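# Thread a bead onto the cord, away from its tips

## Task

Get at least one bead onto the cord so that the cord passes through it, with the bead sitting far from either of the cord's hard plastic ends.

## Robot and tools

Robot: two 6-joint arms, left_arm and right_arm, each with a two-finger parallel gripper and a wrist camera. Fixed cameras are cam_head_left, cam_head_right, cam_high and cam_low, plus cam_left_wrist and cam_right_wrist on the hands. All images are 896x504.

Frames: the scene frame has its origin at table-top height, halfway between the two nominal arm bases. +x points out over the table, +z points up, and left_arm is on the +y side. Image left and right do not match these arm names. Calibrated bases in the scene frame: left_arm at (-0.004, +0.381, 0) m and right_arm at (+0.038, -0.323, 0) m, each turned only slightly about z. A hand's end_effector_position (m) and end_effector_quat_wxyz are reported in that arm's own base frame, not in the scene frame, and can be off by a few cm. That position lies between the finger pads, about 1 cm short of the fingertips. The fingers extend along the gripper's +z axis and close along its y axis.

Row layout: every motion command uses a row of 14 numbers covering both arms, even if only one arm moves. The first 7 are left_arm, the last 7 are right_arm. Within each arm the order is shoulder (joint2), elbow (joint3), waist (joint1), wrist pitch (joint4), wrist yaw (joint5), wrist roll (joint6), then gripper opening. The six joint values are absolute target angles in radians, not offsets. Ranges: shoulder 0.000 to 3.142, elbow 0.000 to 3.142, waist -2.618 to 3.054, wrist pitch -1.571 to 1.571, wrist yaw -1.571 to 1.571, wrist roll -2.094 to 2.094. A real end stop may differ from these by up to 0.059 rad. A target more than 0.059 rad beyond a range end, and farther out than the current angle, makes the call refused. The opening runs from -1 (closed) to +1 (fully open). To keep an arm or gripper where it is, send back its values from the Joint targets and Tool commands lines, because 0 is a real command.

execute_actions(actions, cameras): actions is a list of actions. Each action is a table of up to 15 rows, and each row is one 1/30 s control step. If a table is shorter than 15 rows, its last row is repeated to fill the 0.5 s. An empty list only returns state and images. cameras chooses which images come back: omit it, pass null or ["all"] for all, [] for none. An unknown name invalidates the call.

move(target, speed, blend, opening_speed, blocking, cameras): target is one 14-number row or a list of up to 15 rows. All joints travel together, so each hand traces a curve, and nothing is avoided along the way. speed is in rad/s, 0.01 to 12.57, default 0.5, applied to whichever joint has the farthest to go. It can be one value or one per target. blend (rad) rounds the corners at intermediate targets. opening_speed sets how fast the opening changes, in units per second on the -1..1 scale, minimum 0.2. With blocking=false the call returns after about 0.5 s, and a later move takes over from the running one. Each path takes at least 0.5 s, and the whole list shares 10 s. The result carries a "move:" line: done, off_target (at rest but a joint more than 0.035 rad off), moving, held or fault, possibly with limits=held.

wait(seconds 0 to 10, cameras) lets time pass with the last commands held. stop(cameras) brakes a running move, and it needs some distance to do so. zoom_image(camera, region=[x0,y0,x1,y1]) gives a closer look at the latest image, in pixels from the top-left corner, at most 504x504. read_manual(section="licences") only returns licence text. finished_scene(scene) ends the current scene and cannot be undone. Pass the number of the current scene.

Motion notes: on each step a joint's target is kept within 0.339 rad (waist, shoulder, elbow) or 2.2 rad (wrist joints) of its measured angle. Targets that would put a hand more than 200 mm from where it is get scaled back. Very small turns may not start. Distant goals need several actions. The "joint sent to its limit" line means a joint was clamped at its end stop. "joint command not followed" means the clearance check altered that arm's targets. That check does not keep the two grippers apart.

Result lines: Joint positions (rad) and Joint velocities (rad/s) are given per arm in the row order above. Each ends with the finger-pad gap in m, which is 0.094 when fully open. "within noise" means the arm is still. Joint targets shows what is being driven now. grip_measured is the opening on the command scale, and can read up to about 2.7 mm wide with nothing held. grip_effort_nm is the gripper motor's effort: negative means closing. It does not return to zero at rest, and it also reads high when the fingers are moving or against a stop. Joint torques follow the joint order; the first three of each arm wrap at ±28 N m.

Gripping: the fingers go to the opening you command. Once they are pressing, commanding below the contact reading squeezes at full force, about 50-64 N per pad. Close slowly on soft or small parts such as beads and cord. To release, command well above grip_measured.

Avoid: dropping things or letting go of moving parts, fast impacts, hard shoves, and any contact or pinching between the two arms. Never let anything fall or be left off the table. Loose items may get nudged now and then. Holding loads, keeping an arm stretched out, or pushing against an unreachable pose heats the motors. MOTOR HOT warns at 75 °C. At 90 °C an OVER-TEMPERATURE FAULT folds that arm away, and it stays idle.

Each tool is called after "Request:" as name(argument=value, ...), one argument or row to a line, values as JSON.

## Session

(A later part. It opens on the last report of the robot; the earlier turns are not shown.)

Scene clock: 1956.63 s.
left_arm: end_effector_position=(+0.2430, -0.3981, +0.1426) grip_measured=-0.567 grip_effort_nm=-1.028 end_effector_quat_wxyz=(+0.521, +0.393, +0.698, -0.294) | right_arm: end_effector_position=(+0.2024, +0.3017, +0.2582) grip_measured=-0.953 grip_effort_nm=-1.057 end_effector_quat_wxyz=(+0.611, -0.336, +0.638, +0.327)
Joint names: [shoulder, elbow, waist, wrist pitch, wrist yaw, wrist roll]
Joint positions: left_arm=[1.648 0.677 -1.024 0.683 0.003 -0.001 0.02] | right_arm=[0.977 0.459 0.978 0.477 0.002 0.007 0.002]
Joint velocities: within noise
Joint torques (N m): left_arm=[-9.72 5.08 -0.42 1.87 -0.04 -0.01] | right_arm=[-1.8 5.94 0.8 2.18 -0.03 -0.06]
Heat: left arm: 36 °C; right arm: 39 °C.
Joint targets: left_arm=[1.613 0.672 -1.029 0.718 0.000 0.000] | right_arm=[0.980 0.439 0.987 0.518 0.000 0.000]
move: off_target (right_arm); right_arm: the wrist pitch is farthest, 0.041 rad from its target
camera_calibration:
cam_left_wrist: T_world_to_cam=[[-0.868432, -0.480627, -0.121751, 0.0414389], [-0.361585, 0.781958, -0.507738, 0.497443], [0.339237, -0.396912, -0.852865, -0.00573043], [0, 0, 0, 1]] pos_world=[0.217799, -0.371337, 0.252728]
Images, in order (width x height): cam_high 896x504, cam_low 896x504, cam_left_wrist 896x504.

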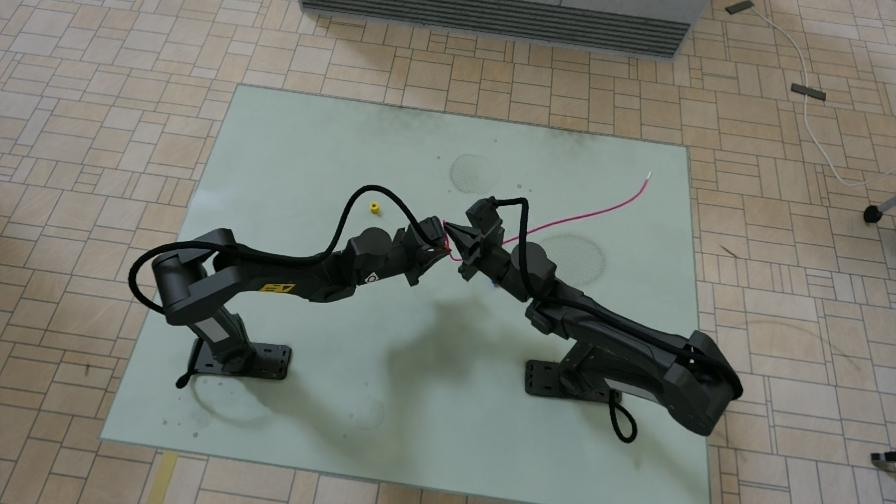

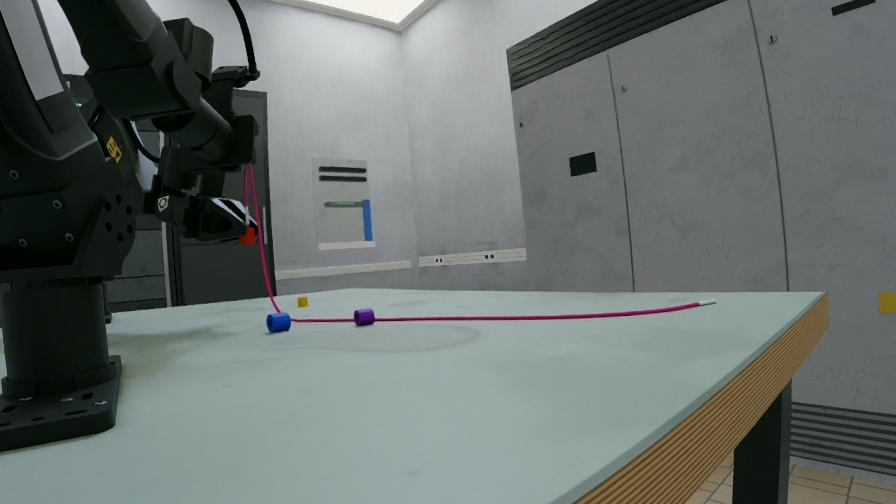

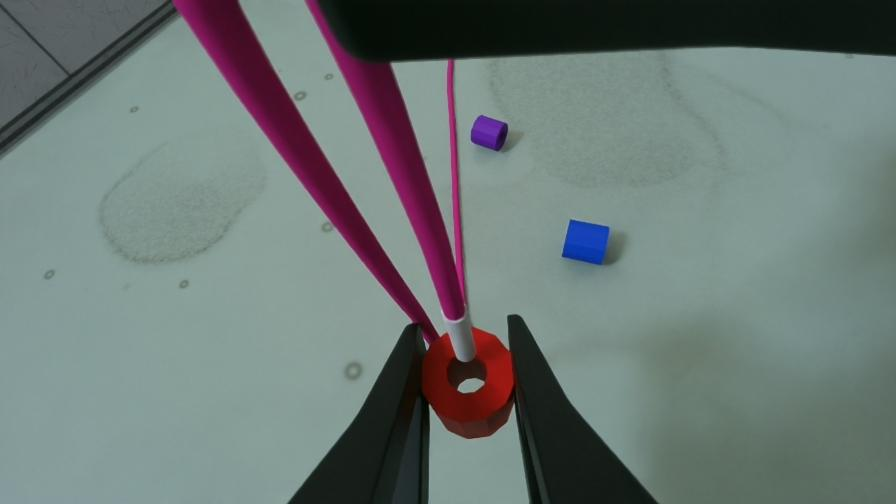

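Request:
move(
  target=[1.613, 0.672, -1.029, 0.718, 0.0, 0.0, -0.75, 1.005, 0.398, 0.990, 0.585, 0.0, 0.0, -1.0],
  speed=0.06,
  cameras=["cam_left_wrist", "cam_low"],
)

Request:
zoom_image(
  camera="cam_low",
  region=[225, 180, 275, 250],
)

Request:
zoom_image(
  camera="cam_left_wrist",
  region=[380, 180, 560, 460],
)

Scene clock: 1996.70 s.
left_arm: end_effector_position=(+0.2430, -0.3981, +0.1426) grip_measured=-0.567 grip_effort_nm=-1.023 end_effector_quat_wxyz=(+0.521, +0.393, +0.698, -0.294) | right_arm: end_effector_position=(+0.2017, +0.3026, +0.2467) grip_measured=-0.953 grip_effort_nm=-1.057 end_effector_quat_wxyz=(+0.611, -0.337, +0.637, +0.328)
Joint names: [shoulder, elbow, waist, wrist pitch, wrist yaw, wrist roll]
Joint positions: left_arm=[1.648 0.677 -1.024 0.683 0.003 -0.001 0.02] | right_arm=[1.001 0.418 0.981 0.545 0.002 0.007 0.002]
Joint velocities: within noise
Joint torques (N m): left_arm=[-9.73 5.09 -0.43 1.87 -0.04 0] | right_arm=[-1.74 5.76 0.84 2.18 -0.05 -0.07]
Heat: left arm: 36 °C; right arm: 39 °C.
Joint targets: left_arm=[1.613 0.672 -1.029 0.718 0.000 0.000] | right_arm=[1.005 0.398 0.990 0.585 0.000 0.000]
move: off_target (right_arm); right_arm: the wrist pitch is farthest, 0.040 rad from its target
camera_calibration:
cam_left_wrist: T_world_to_cam=[[-0.868432, -0.480627, -0.121751, 0.0414389], [-0.361585, 0.781958, -0.507738, 0.497443], [0.339237, -0.396912, -0.852865, -0.00573043], [0, 0, 0, 1]] pos_world=[0.217799, -0.371337, 0.252728]
Images, in order (width x height): cam_low 896x504, cam_left_wrist 896x504.

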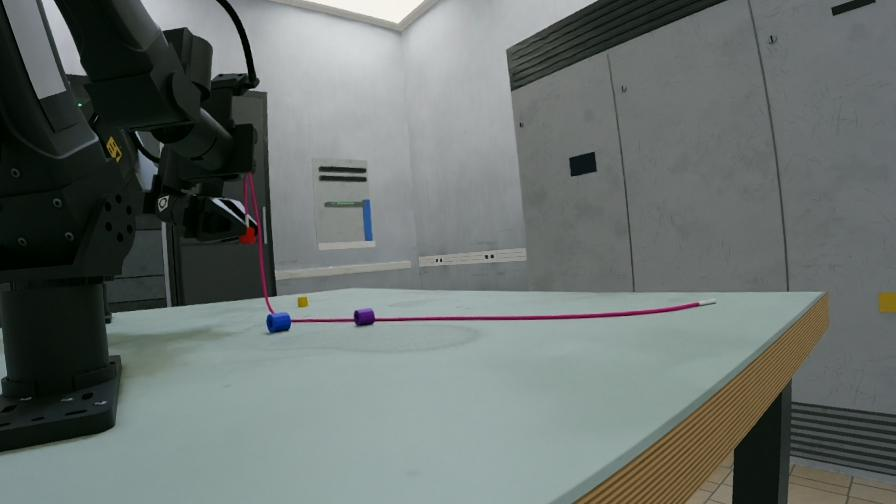

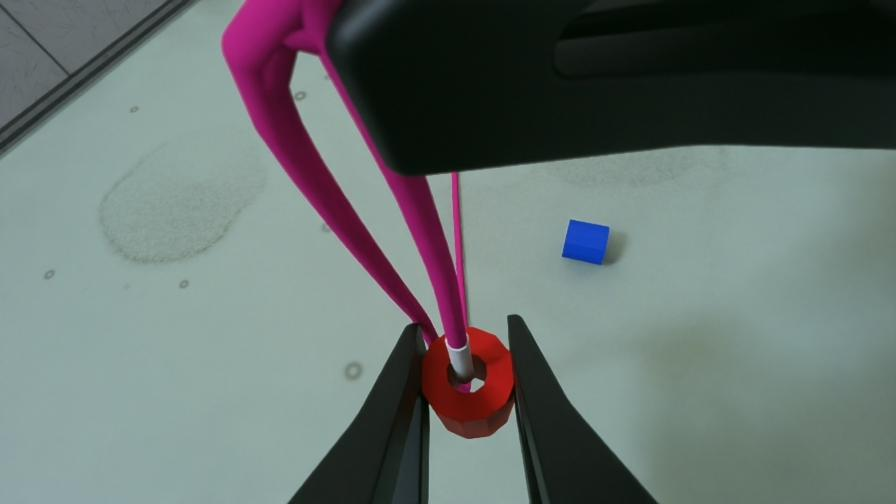

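Scaled by 7.200 from the camera's 896x504 image, which has a finer 1280x720 frame.

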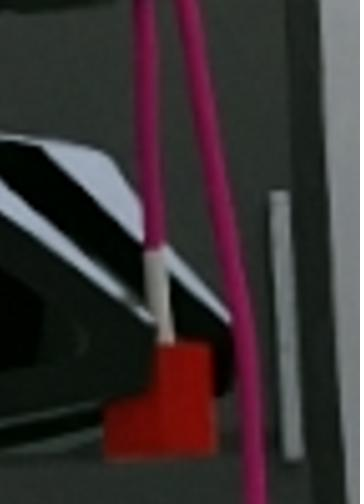

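Scaled by 1.800 from the camera's 896x504 image, which has a finer 1280x720 frame.

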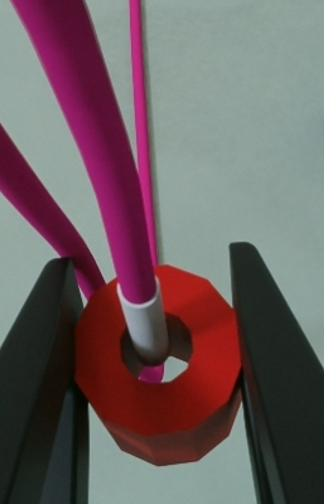

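Request:
move(
  target=[
    [1.613, 0.672, -1.029, 0.718, 0.0, 0.0, -0.75, 1.069, 0.320, 0.990, 0.725, 0.0, 0.0, -1.0],
    [1.613, 0.672, -1.029, 0.718, 0.0, 0.0, -0.75, 1.168, 0.247, 0.990, 0.897, 0.0, 0.0, -1.0],
  ],
  speed=0.1,
  cameras=["cam_left_wrist", "cam_low", "cam_high"],
)

Request:
zoom_image(
  camera="cam_low",
  region=[215, 170, 285, 280],
)

Request:
zoom_image(
  camera="cam_left_wrist",
  region=[380, 180, 560, 460],
)

Scene clock: 2028.80 s.
left_arm: end_effector_position=(+0.2430, -0.3981, +0.1426) grip_measured=-0.567 grip_effort_nm=-1.028 end_effector_quat_wxyz=(+0.521, +0.393, +0.698, -0.294) | right_arm: end_effector_position=(+0.2015, +0.3024, +0.1974) grip_measured=-0.953 grip_effort_nm=-1.057 end_effector_quat_wxyz=(+0.611, -0.337, +0.637, +0.328)
Joint names: [shoulder, elbow, waist, wrist pitch, wrist yaw, wrist roll]
Joint positions: left_arm=[1.648 0.677 -1.024 0.683 0.003 -0.001 0.02] | right_arm=[1.163 0.266 0.981 0.859 0.002 0.006 0.002]
Joint velocities: within noise
Joint torques (N m): left_arm=[-9.76 5.09 -0.43 1.87 -0.04 0] | right_arm=[-2.21 5.03 0.79 2.18 -0.03 -0.04]
Heat: left arm: 36 °C; right arm: 40 °C.
Joint targets: left_arm=[1.613 0.672 -1.029 0.718 0.000 0.000] | right_arm=[1.168 0.247 0.990 0.897 0.000 0.000]
move: off_target (right_arm); right_arm: the wrist pitch is farthest, 0.038 rad from its target
camera_calibration:
cam_left_wrist: T_world_to_cam=[[-0.868432, -0.480627, -0.121751, 0.0414389], [-0.361585, 0.781958, -0.507738, 0.497443], [0.339237, -0.396912, -0.852865, -0.00573043], [0, 0, 0, 1]] pos_world=[0.217799, -0.371337, 0.252728]
Images, in order (width x height): cam_high 896x504, cam_low 896x504, cam_left_wrist 896x504.

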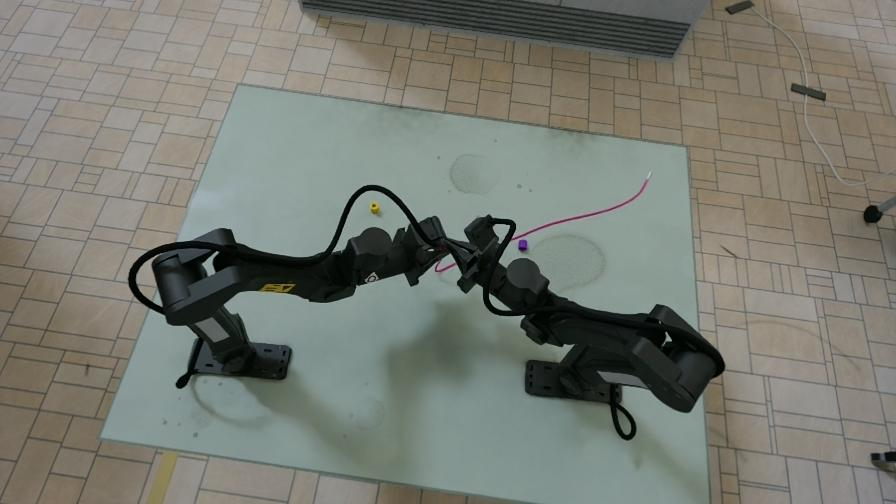

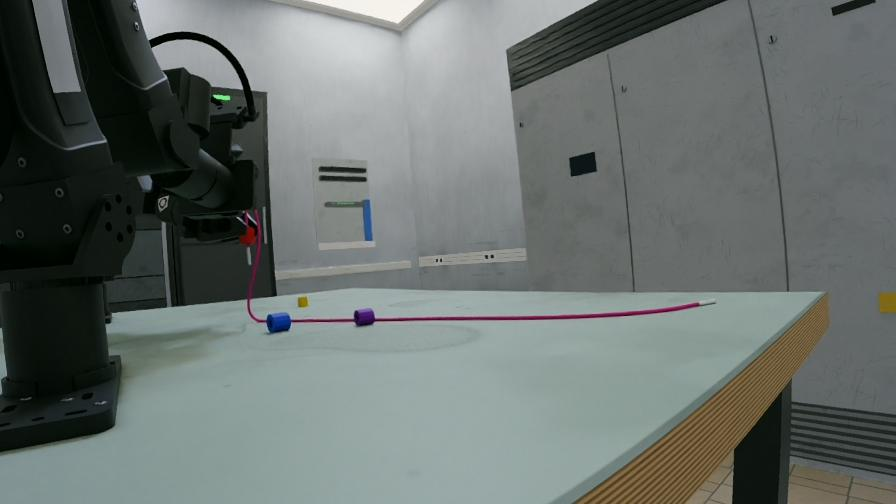

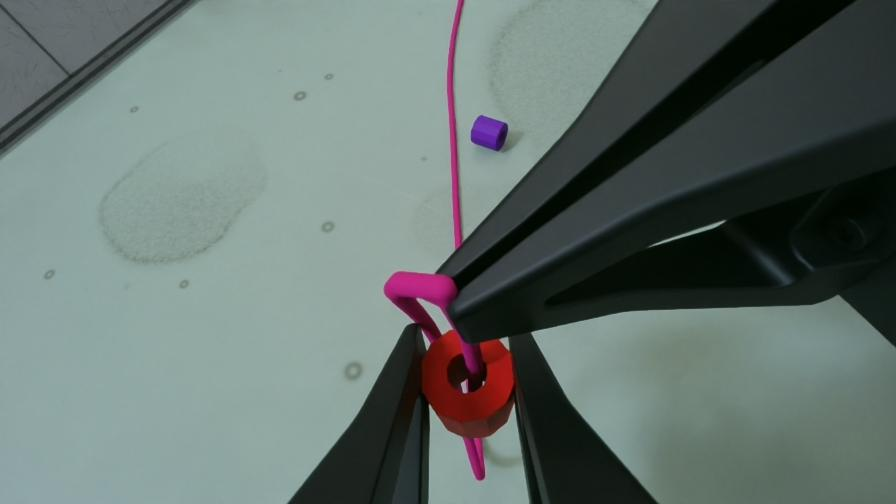

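Scaled by 4.582 from the camera's 896x504 image, which has a finer 1280x720 frame.

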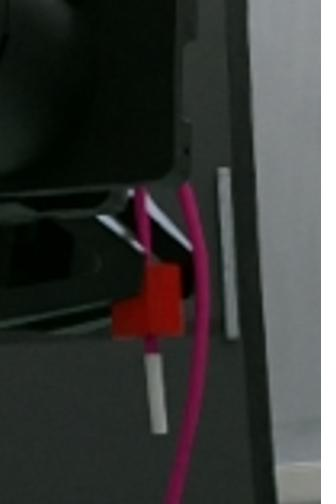

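Scaled by 1.800 from the camera's 896x504 image, which has a finer 1280x720 frame.

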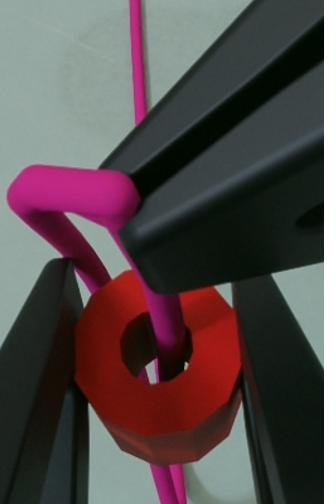

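Request:
move(
  target=[
    [1.858, 0.600, -1.029, 0.987, 0.0, 0.0, -0.75, 1.264, 0.240, 0.990, 0.820, 0.0, 0.0, -1.0],
    [2.119, 0.585, -1.029, 1.263, 0.0, 0.0, -0.75, 1.392, 0.285, 0.990, 0.715, 0.0, 0.0, -1.0],
  ],
  speed=0.15,
  cameras=["cam_left_wrist", "cam_low", "cam_high", "cam_right_wrist"],
)

Request:
zoom_image(
  camera="cam_low",
  region=[160, 230, 320, 350],
)

Request:
zoom_image(
  camera="cam_left_wrist",
  region=[340, 180, 560, 500],
)

Scene clock: 2120.37 s.
left_arm: end_effector_position=(+0.2455, -0.4029, +0.0527) grip_measured=-0.567 grip_effort_nm=-1.028 end_effector_quat_wxyz=(+0.542, +0.384, +0.681, -0.307) | right_arm: end_effector_position=(+0.2021, +0.2997, +0.0932) grip_measured=-0.953 grip_effort_nm=-1.053 end_effector_quat_wxyz=(+0.499, -0.384, +0.732, +0.262)
Joint names: [shoulder, elbow, waist, wrist pitch, wrist yaw, wrist roll]
Joint positions: left_arm=[2.089 0.596 -1.024 1.267 0.005 -0.001 0.02] | right_arm=[1.374 0.259 0.981 0.74 0.014 0.006 0.002]
Joint velocities: within noise
Joint torques (N m): left_arm=[-5.68 2.48 -0.43 1.53 -0.05 0] | right_arm=[-2.17 7.45 0.75 1.5 -0.12 -0.03]
Heat: left arm: 37 °C; right arm: 39 °C.
Joint targets: left_arm=[2.119 0.585 -1.029 1.263 0.000 0.000] | right_arm=[1.392 0.285 0.990 0.715 0.000 0.000]
move: done
camera_calibration:
cam_left_wrist: T_world_to_cam=[[-0.865356, -0.48566, -0.123666, 0.0277221], [-0.342903, 0.753741, -0.560617, 0.443326], [0.365482, -0.442728, -0.818789, -0.111811], [0, 0, 0, 1]] pos_world=[0.216872, -0.370191, 0.160415]
cam_right_wrist: T_world_to_cam=[[0.797871, -0.595448, -0.0940374, 0.0278693], [-0.570907, -0.696284, -0.435033, 0.38967], [0.193563, 0.400787, -0.89549, 0.0401396], [0, 0, 0, 1]] pos_world=[0.19246, 0.271829, 0.208085]
Images, in order (width x height): cam_high 896x504, cam_low 896x504, cam_left_wrist 896x504, cam_right_wrist 896x504.

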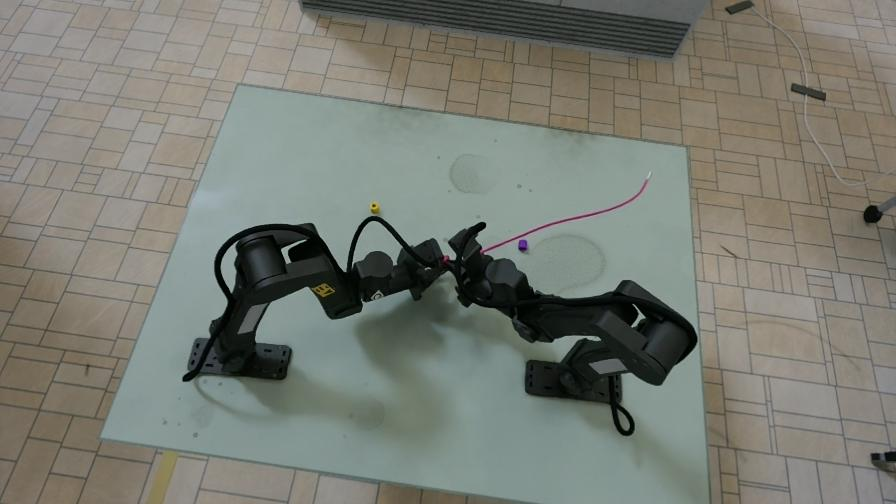

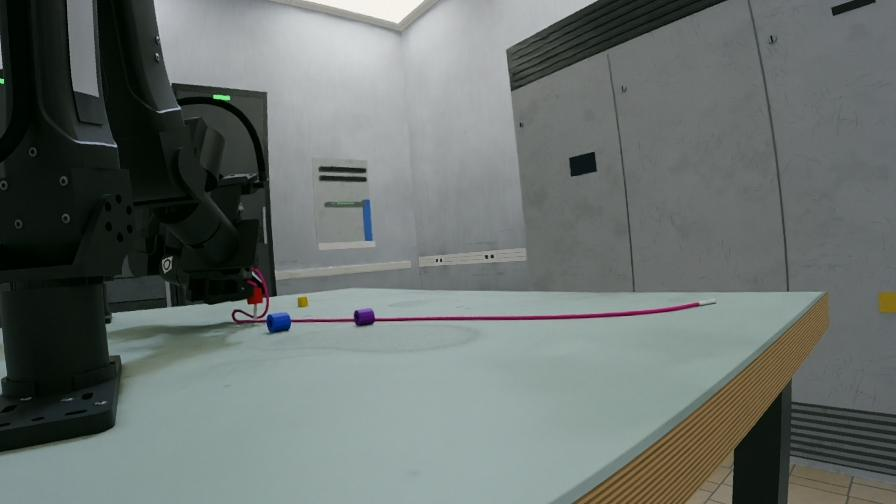

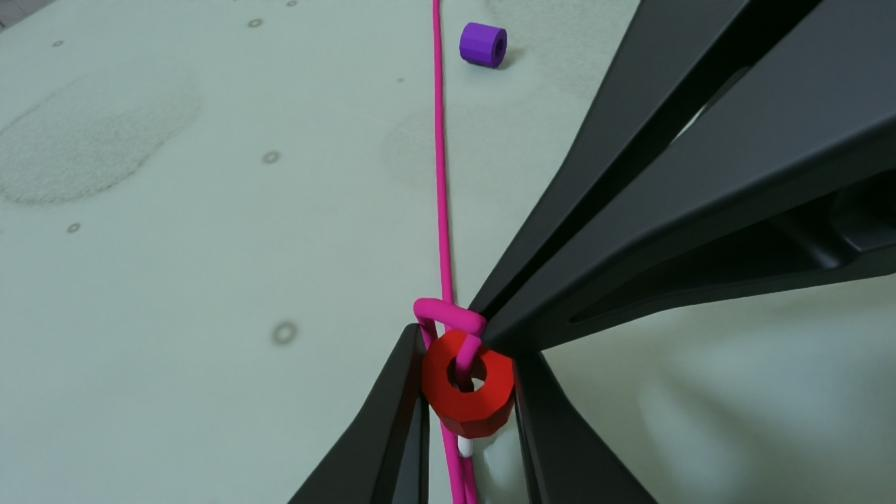

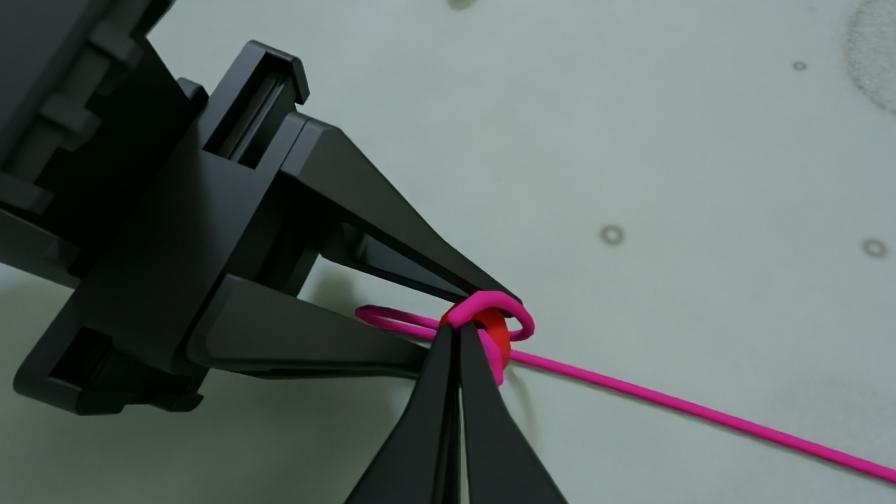

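Scaled by 3.150 from the camera's 896x504 image, which has a finer 1280x720 frame.

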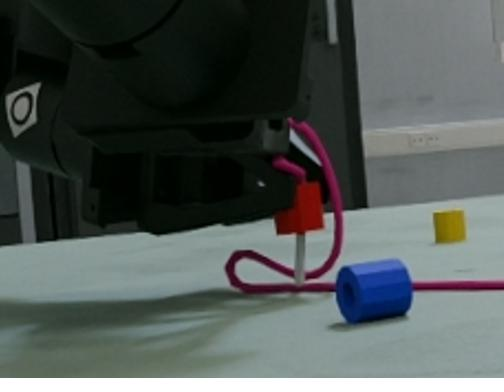

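Scaled by 1.575 from the camera's 896x504 image, which has a finer 1280x720 frame.

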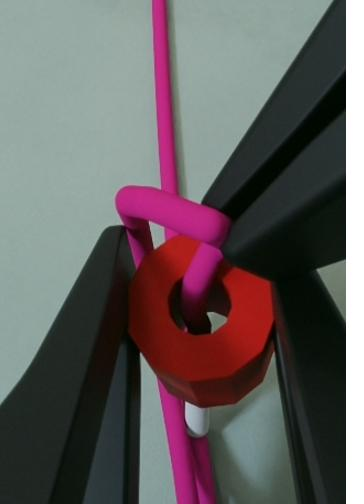

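Request:
move(
  target=[2.186, 0.526, -1.086, 1.405, 0.0, 0.0, -0.75, 1.413, 0.170, 1.063, 0.836, 0.0, 0.0, -1.0],
  speed=0.1,
  cameras=["cam_left_wrist", "cam_low", "cam_high", "cam_right_wrist"],
)

Request:
zoom_image(
  camera="cam_low",
  region=[160, 230, 320, 350],
)

Request:
zoom_image(
  camera="cam_left_wrist",
  region=[340, 180, 560, 500],
)

Scene clock: 2159.87 s.
left_arm: end_effector_position=(+0.2249, -0.3994, +0.0440) grip_measured=-0.567 grip_effort_nm=-1.028 end_effector_quat_wxyz=(+0.552, +0.391, +0.666, -0.315) | right_arm: end_effector_position=(+0.1756, +0.3025, +0.0810) grip_measured=-0.954 grip_effort_nm=-1.057 end_effector_quat_wxyz=(+0.491, -0.408, +0.717, +0.279)
Joint names: [shoulder, elbow, waist, wrist pitch, wrist yaw, wrist roll]
Joint positions: left_arm=[2.152 0.539 -1.067 1.419 -0.019 0.009 0.02] | right_arm=[1.399 0.192 1.049 0.835 0.014 0.005 0.002]
Joint velocities: within noise
Joint torques (N m): left_arm=[-5.24 1.74 -1.51 1.44 0.14 -0.1] | right_arm=[-2.36 3.47 1.25 1.73 -0.15 -0.04]
Heat: left arm: 35 °C; right arm: 38 °C.
Joint targets: left_arm=[2.186 0.526 -1.086 1.405 0.000 0.000] | right_arm=[1.413 0.170 1.063 0.836 0.000 0.000]
move: done
camera_calibration:
cam_left_wrist: T_world_to_cam=[[-0.872467, -0.46864, -0.13848, 0.0195799], [-0.309756, 0.74954, -0.585014, 0.420703], [0.377957, -0.467511, -0.799113, -0.123425], [0, 0, 0, 1]] pos_world=[0.194048, -0.363861, 0.150198]
cam_right_wrist: T_world_to_cam=[[0.83669, -0.539692, -0.0931826, 0.02581], [-0.521254, -0.732503, -0.437874, 0.37378], [0.168061, 0.414936, -0.894194, 0.0333314], [0, 0, 0, 1]] pos_world=[0.167638, 0.273894, 0.195878]
Images, in order (width x height): cam_high 896x504, cam_low 896x504, cam_left_wrist 896x504, cam_right_wrist 896x504.

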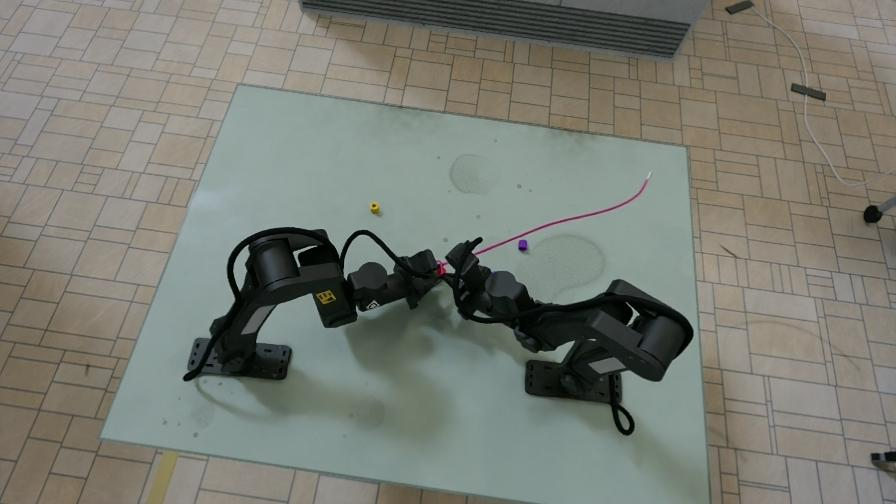

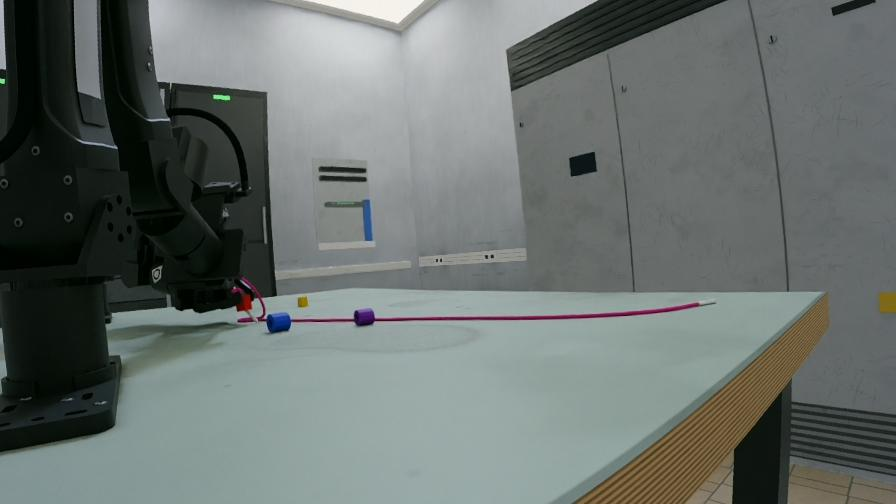

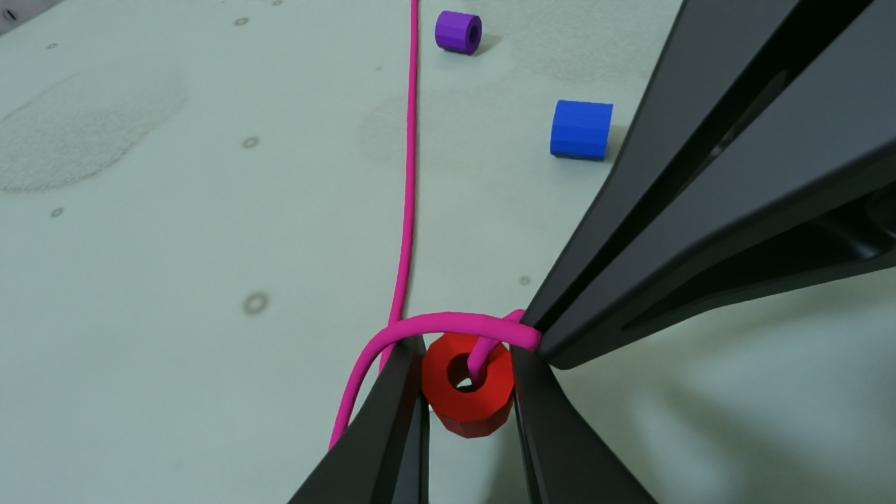

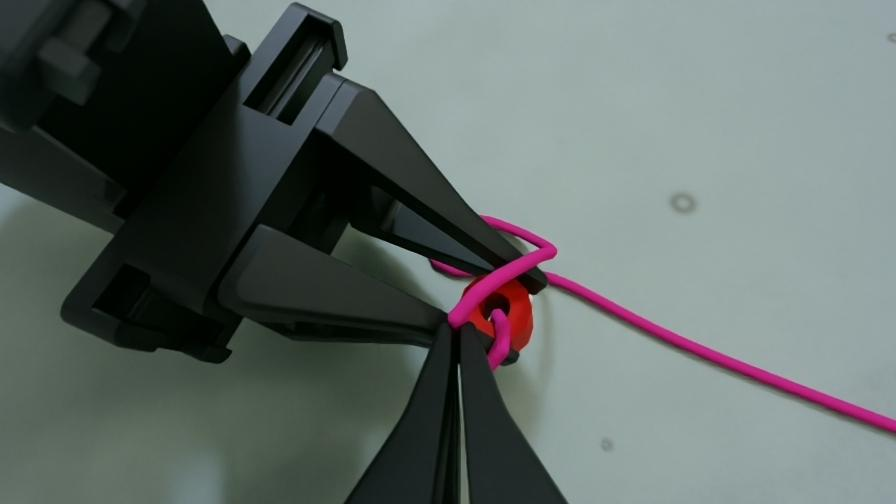

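Scaled by 3.150 from the camera's 896x504 image, which has a finer 1280x720 frame.

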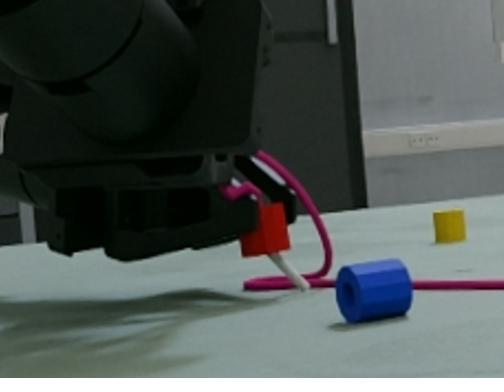

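Scaled by 1.575 from the camera's 896x504 image, which has a finer 1280x720 frame.

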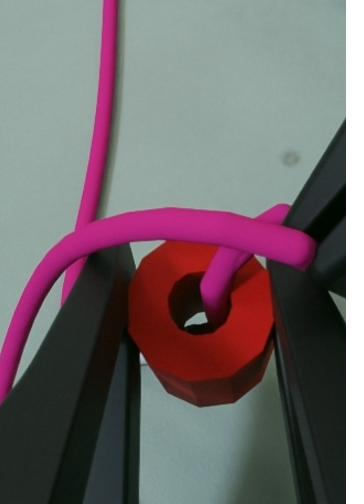

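Request:
move(
  target=[2.186, 0.526, -1.080, 1.405, 0.0, 0.0, -0.75, 1.285, 0.230, 1.072, 0.718, 0.0, 0.0, -1.0],
  speed=0.1,
  cameras=["cam_left_wrist", "cam_low", "cam_right_wrist"],
)

Request:
zoom_image(
  camera="cam_low",
  region=[160, 230, 320, 350],
)

Scene clock: 2189.60 s.
left_arm: end_effector_position=(+0.2226, -0.4007, +0.0441) grip_measured=-0.567 grip_effort_nm=-1.033 end_effector_quat_wxyz=(+0.550, +0.393, +0.664, -0.318) | right_arm: end_effector_position=(+0.1689, +0.2983, +0.0855) grip_measured=-0.954 grip_effort_nm=-1.053 end_effector_quat_wxyz=(+0.483, -0.415, +0.719, +0.278)
Joint names: [shoulder, elbow, waist, wrist pitch, wrist yaw, wrist roll]
Joint positions: left_arm=[2.152 0.538 -1.07 1.421 -0.012 0.009 0.02] | right_arm=[1.307 0.192 1.06 0.725 0.014 0.004 0.002]
Joint velocities: within noise
Joint torques (N m): left_arm=[-5.27 1.74 -0.76 1.43 0.09 -0.09] | right_arm=[-4.67 8.44 1.07 1.66 -0.15 -0.04]
Heat: left arm: 35 °C; right arm: 36 °C.
Joint targets: left_arm=[2.186 0.526 -1.080 1.405 0.000 0.000] | right_arm=[1.285 0.230 1.072 0.718 0.000 0.000]
move: off_target (right_arm); right_arm: the elbow is farthest, 0.038 rad from its target
camera_calibration:
cam_left_wrist: T_world_to_cam=[[-0.877139, -0.460216, -0.137214, 0.0213303], [-0.30283, 0.751808, -0.585728, 0.420313], [0.37272, -0.472213, -0.798808, -0.123831], [0, 0, 0, 1]] pos_world=[0.192148, -0.364653, 0.150199]
cam_right_wrist: T_world_to_cam=[[0.841682, -0.532107, -0.0918345, 0.0262858], [-0.517004, -0.745062, -0.421413, 0.370801], [0.155815, 0.402175, -0.902207, 0.0468302], [0, 0, 0, 1]] pos_world=[0.162284, 0.271422, 0.200925]
Images, in order (width x height): cam_low 896x504, cam_left_wrist 896x504, cam_right_wrist 896x504.

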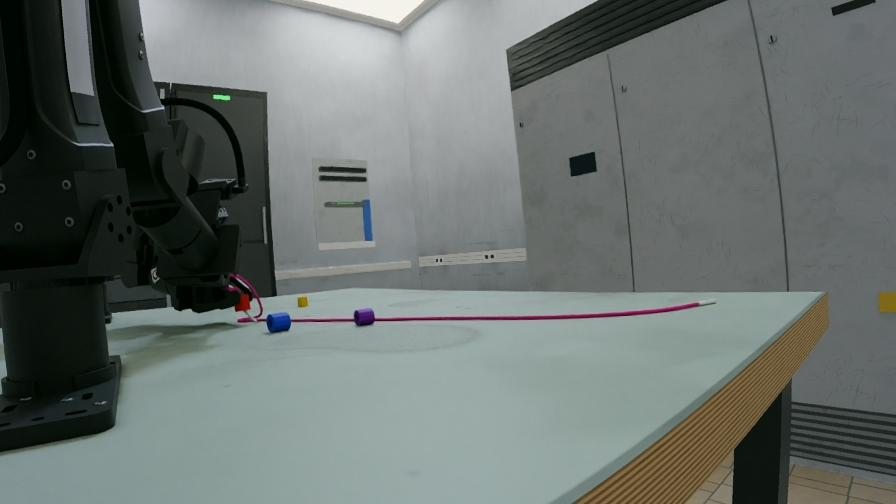

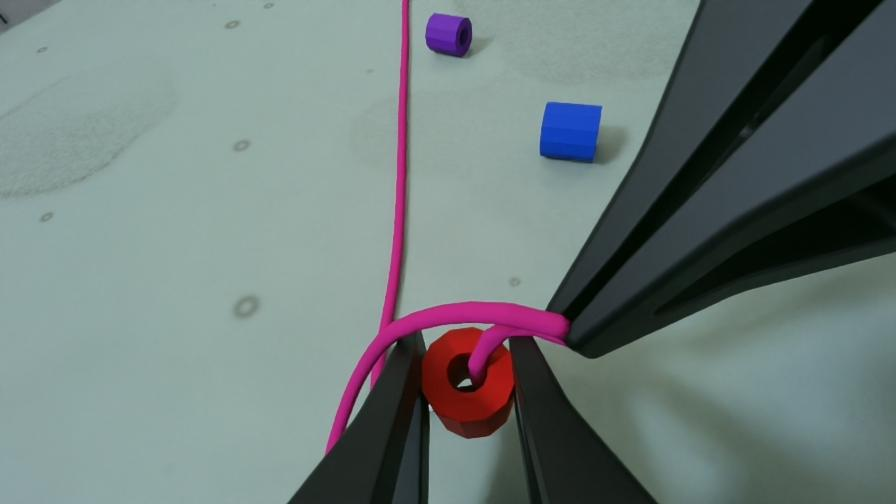

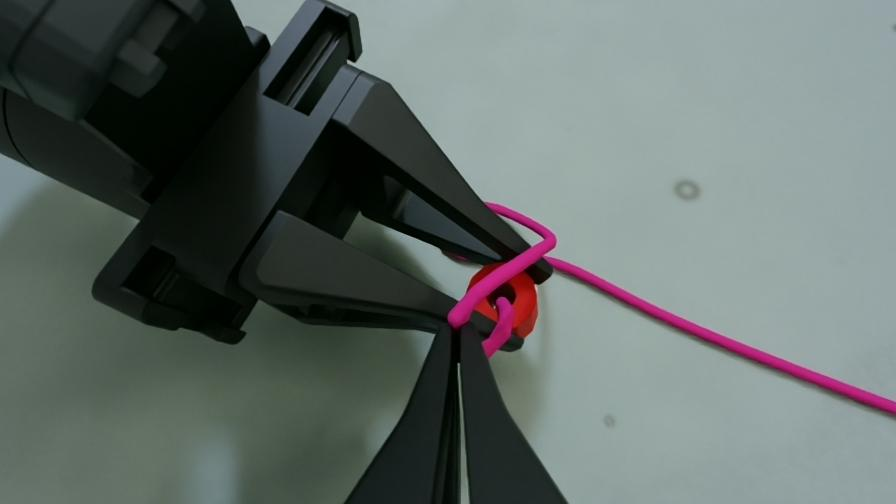

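Scaled by 3.150 from the camera's 896x504 image, which has a finer 1280x720 frame.

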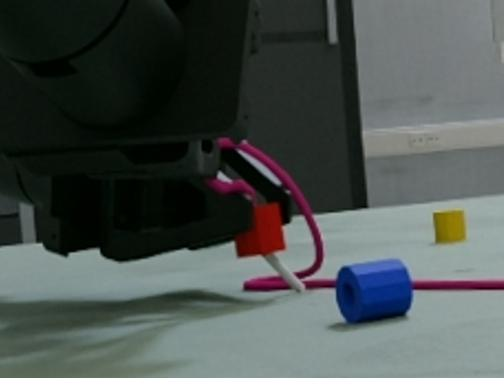

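Request:
move(
  target=[2.262, 0.560, -1.080, 1.465, 0.0, 0.0, -0.75, 1.285, 0.230, 1.072, 0.718, 0.0, 0.0, -1.0],
  speed=0.1,
  cameras=["cam_left_wrist", "cam_low", "cam_right_wrist"],
)

Request:
zoom_image(
  camera="cam_low",
  region=[160, 230, 320, 350],
)

Scene clock: 2207.03 s.
left_arm: end_effector_position=(+0.2259, -0.4088, +0.0432) grip_measured=-0.567 grip_effort_nm=-1.033 end_effector_quat_wxyz=(+0.559, +0.393, +0.655, -0.323) | right_arm: end_effector_position=(+0.1715, +0.2969, +0.0866) grip_measured=-0.954 grip_effort_nm=-1.053 end_effector_quat_wxyz=(+0.487, -0.411, +0.721, +0.272)
Joint names: [shoulder, elbow, waist, wrist pitch, wrist yaw, wrist roll]
Joint positions: left_arm=[2.196 0.574 -1.07 1.454 -0.006 0.015 0.02] | right_arm=[1.303 0.192 1.06 0.725 0.03 0.004 0.002]
Joint velocities: within noise
Joint torques (N m): left_arm=[-2.92 1.59 -0.79 1.67 0.04 -0.14] | right_arm=[-4.34 8.38 1.07 1.65 -0.31 -0.03]
Heat: left arm: 34 °C; right arm: 35 °C.
Joint targets: left_arm=[2.262 0.560 -1.080 1.465 0.000 0.000] | right_arm=[1.285 0.230 1.072 0.718 0.000 0.000]
move: off_target (left_arm, right_arm); left_arm: the shoulder is farthest, 0.066 rad from its target; right_arm: the elbow is farthest, 0.038 rad from its target
camera_calibration:
cam_left_wrist: T_world_to_cam=[[-0.877935, -0.456937, -0.142968, 0.0221231], [-0.287903, 0.742427, -0.604908, 0.420508], [0.382548, -0.489909, -0.783356, -0.139711], [0, 0, 0, 1]] pos_world=[0.193934, -0.370534, 0.148089]
cam_right_wrist: T_world_to_cam=[[0.834191, -0.544797, -0.0855719, 0.0279459], [-0.525163, -0.737407, -0.424775, 0.370899], [0.168315, 0.399283, -0.901245, 0.0465836], [0, 0, 0, 1]] pos_world=[0.16363, 0.270129, 0.201924]
Images, in order (width x height): cam_low 896x504, cam_left_wrist 896x504, cam_right_wrist 896x504.

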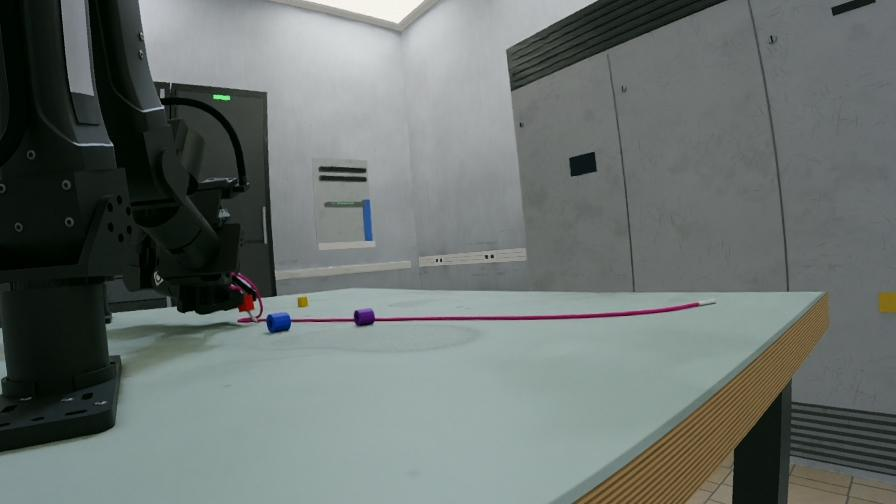

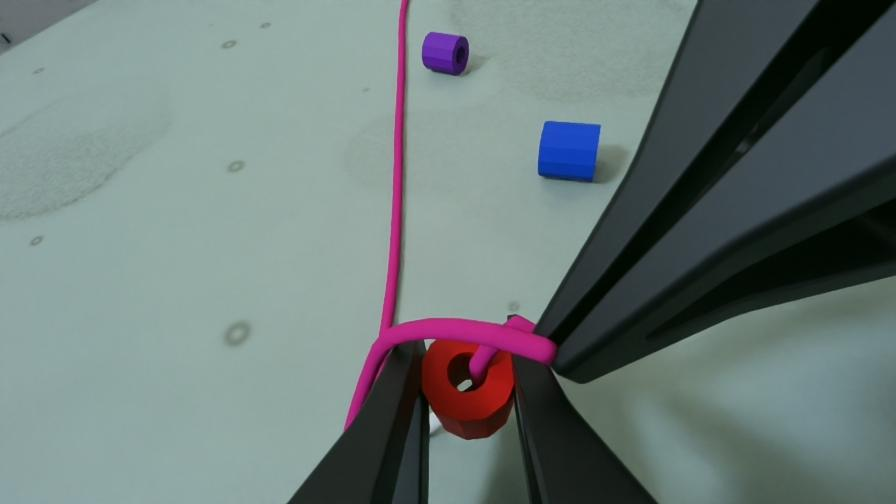

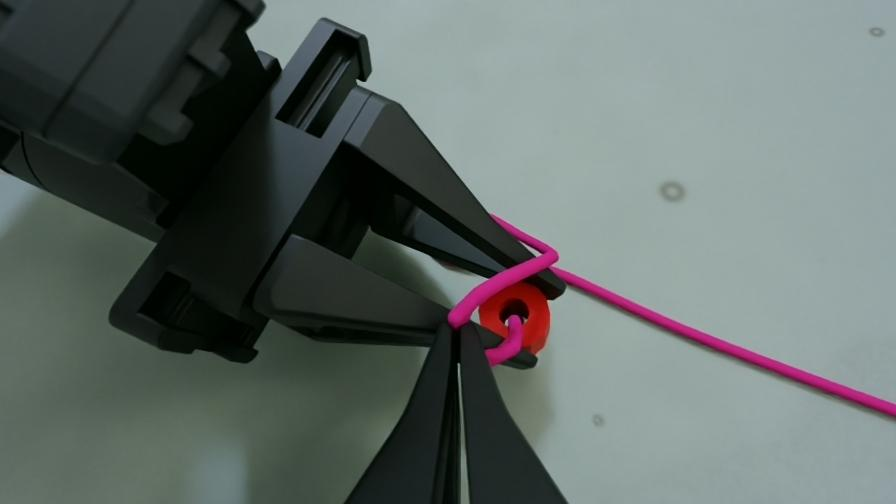

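Scaled by 3.150 from the camera's 896x504 image, which has a finer 1280x720 frame.

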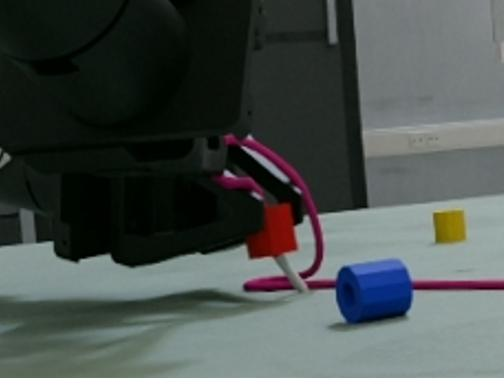

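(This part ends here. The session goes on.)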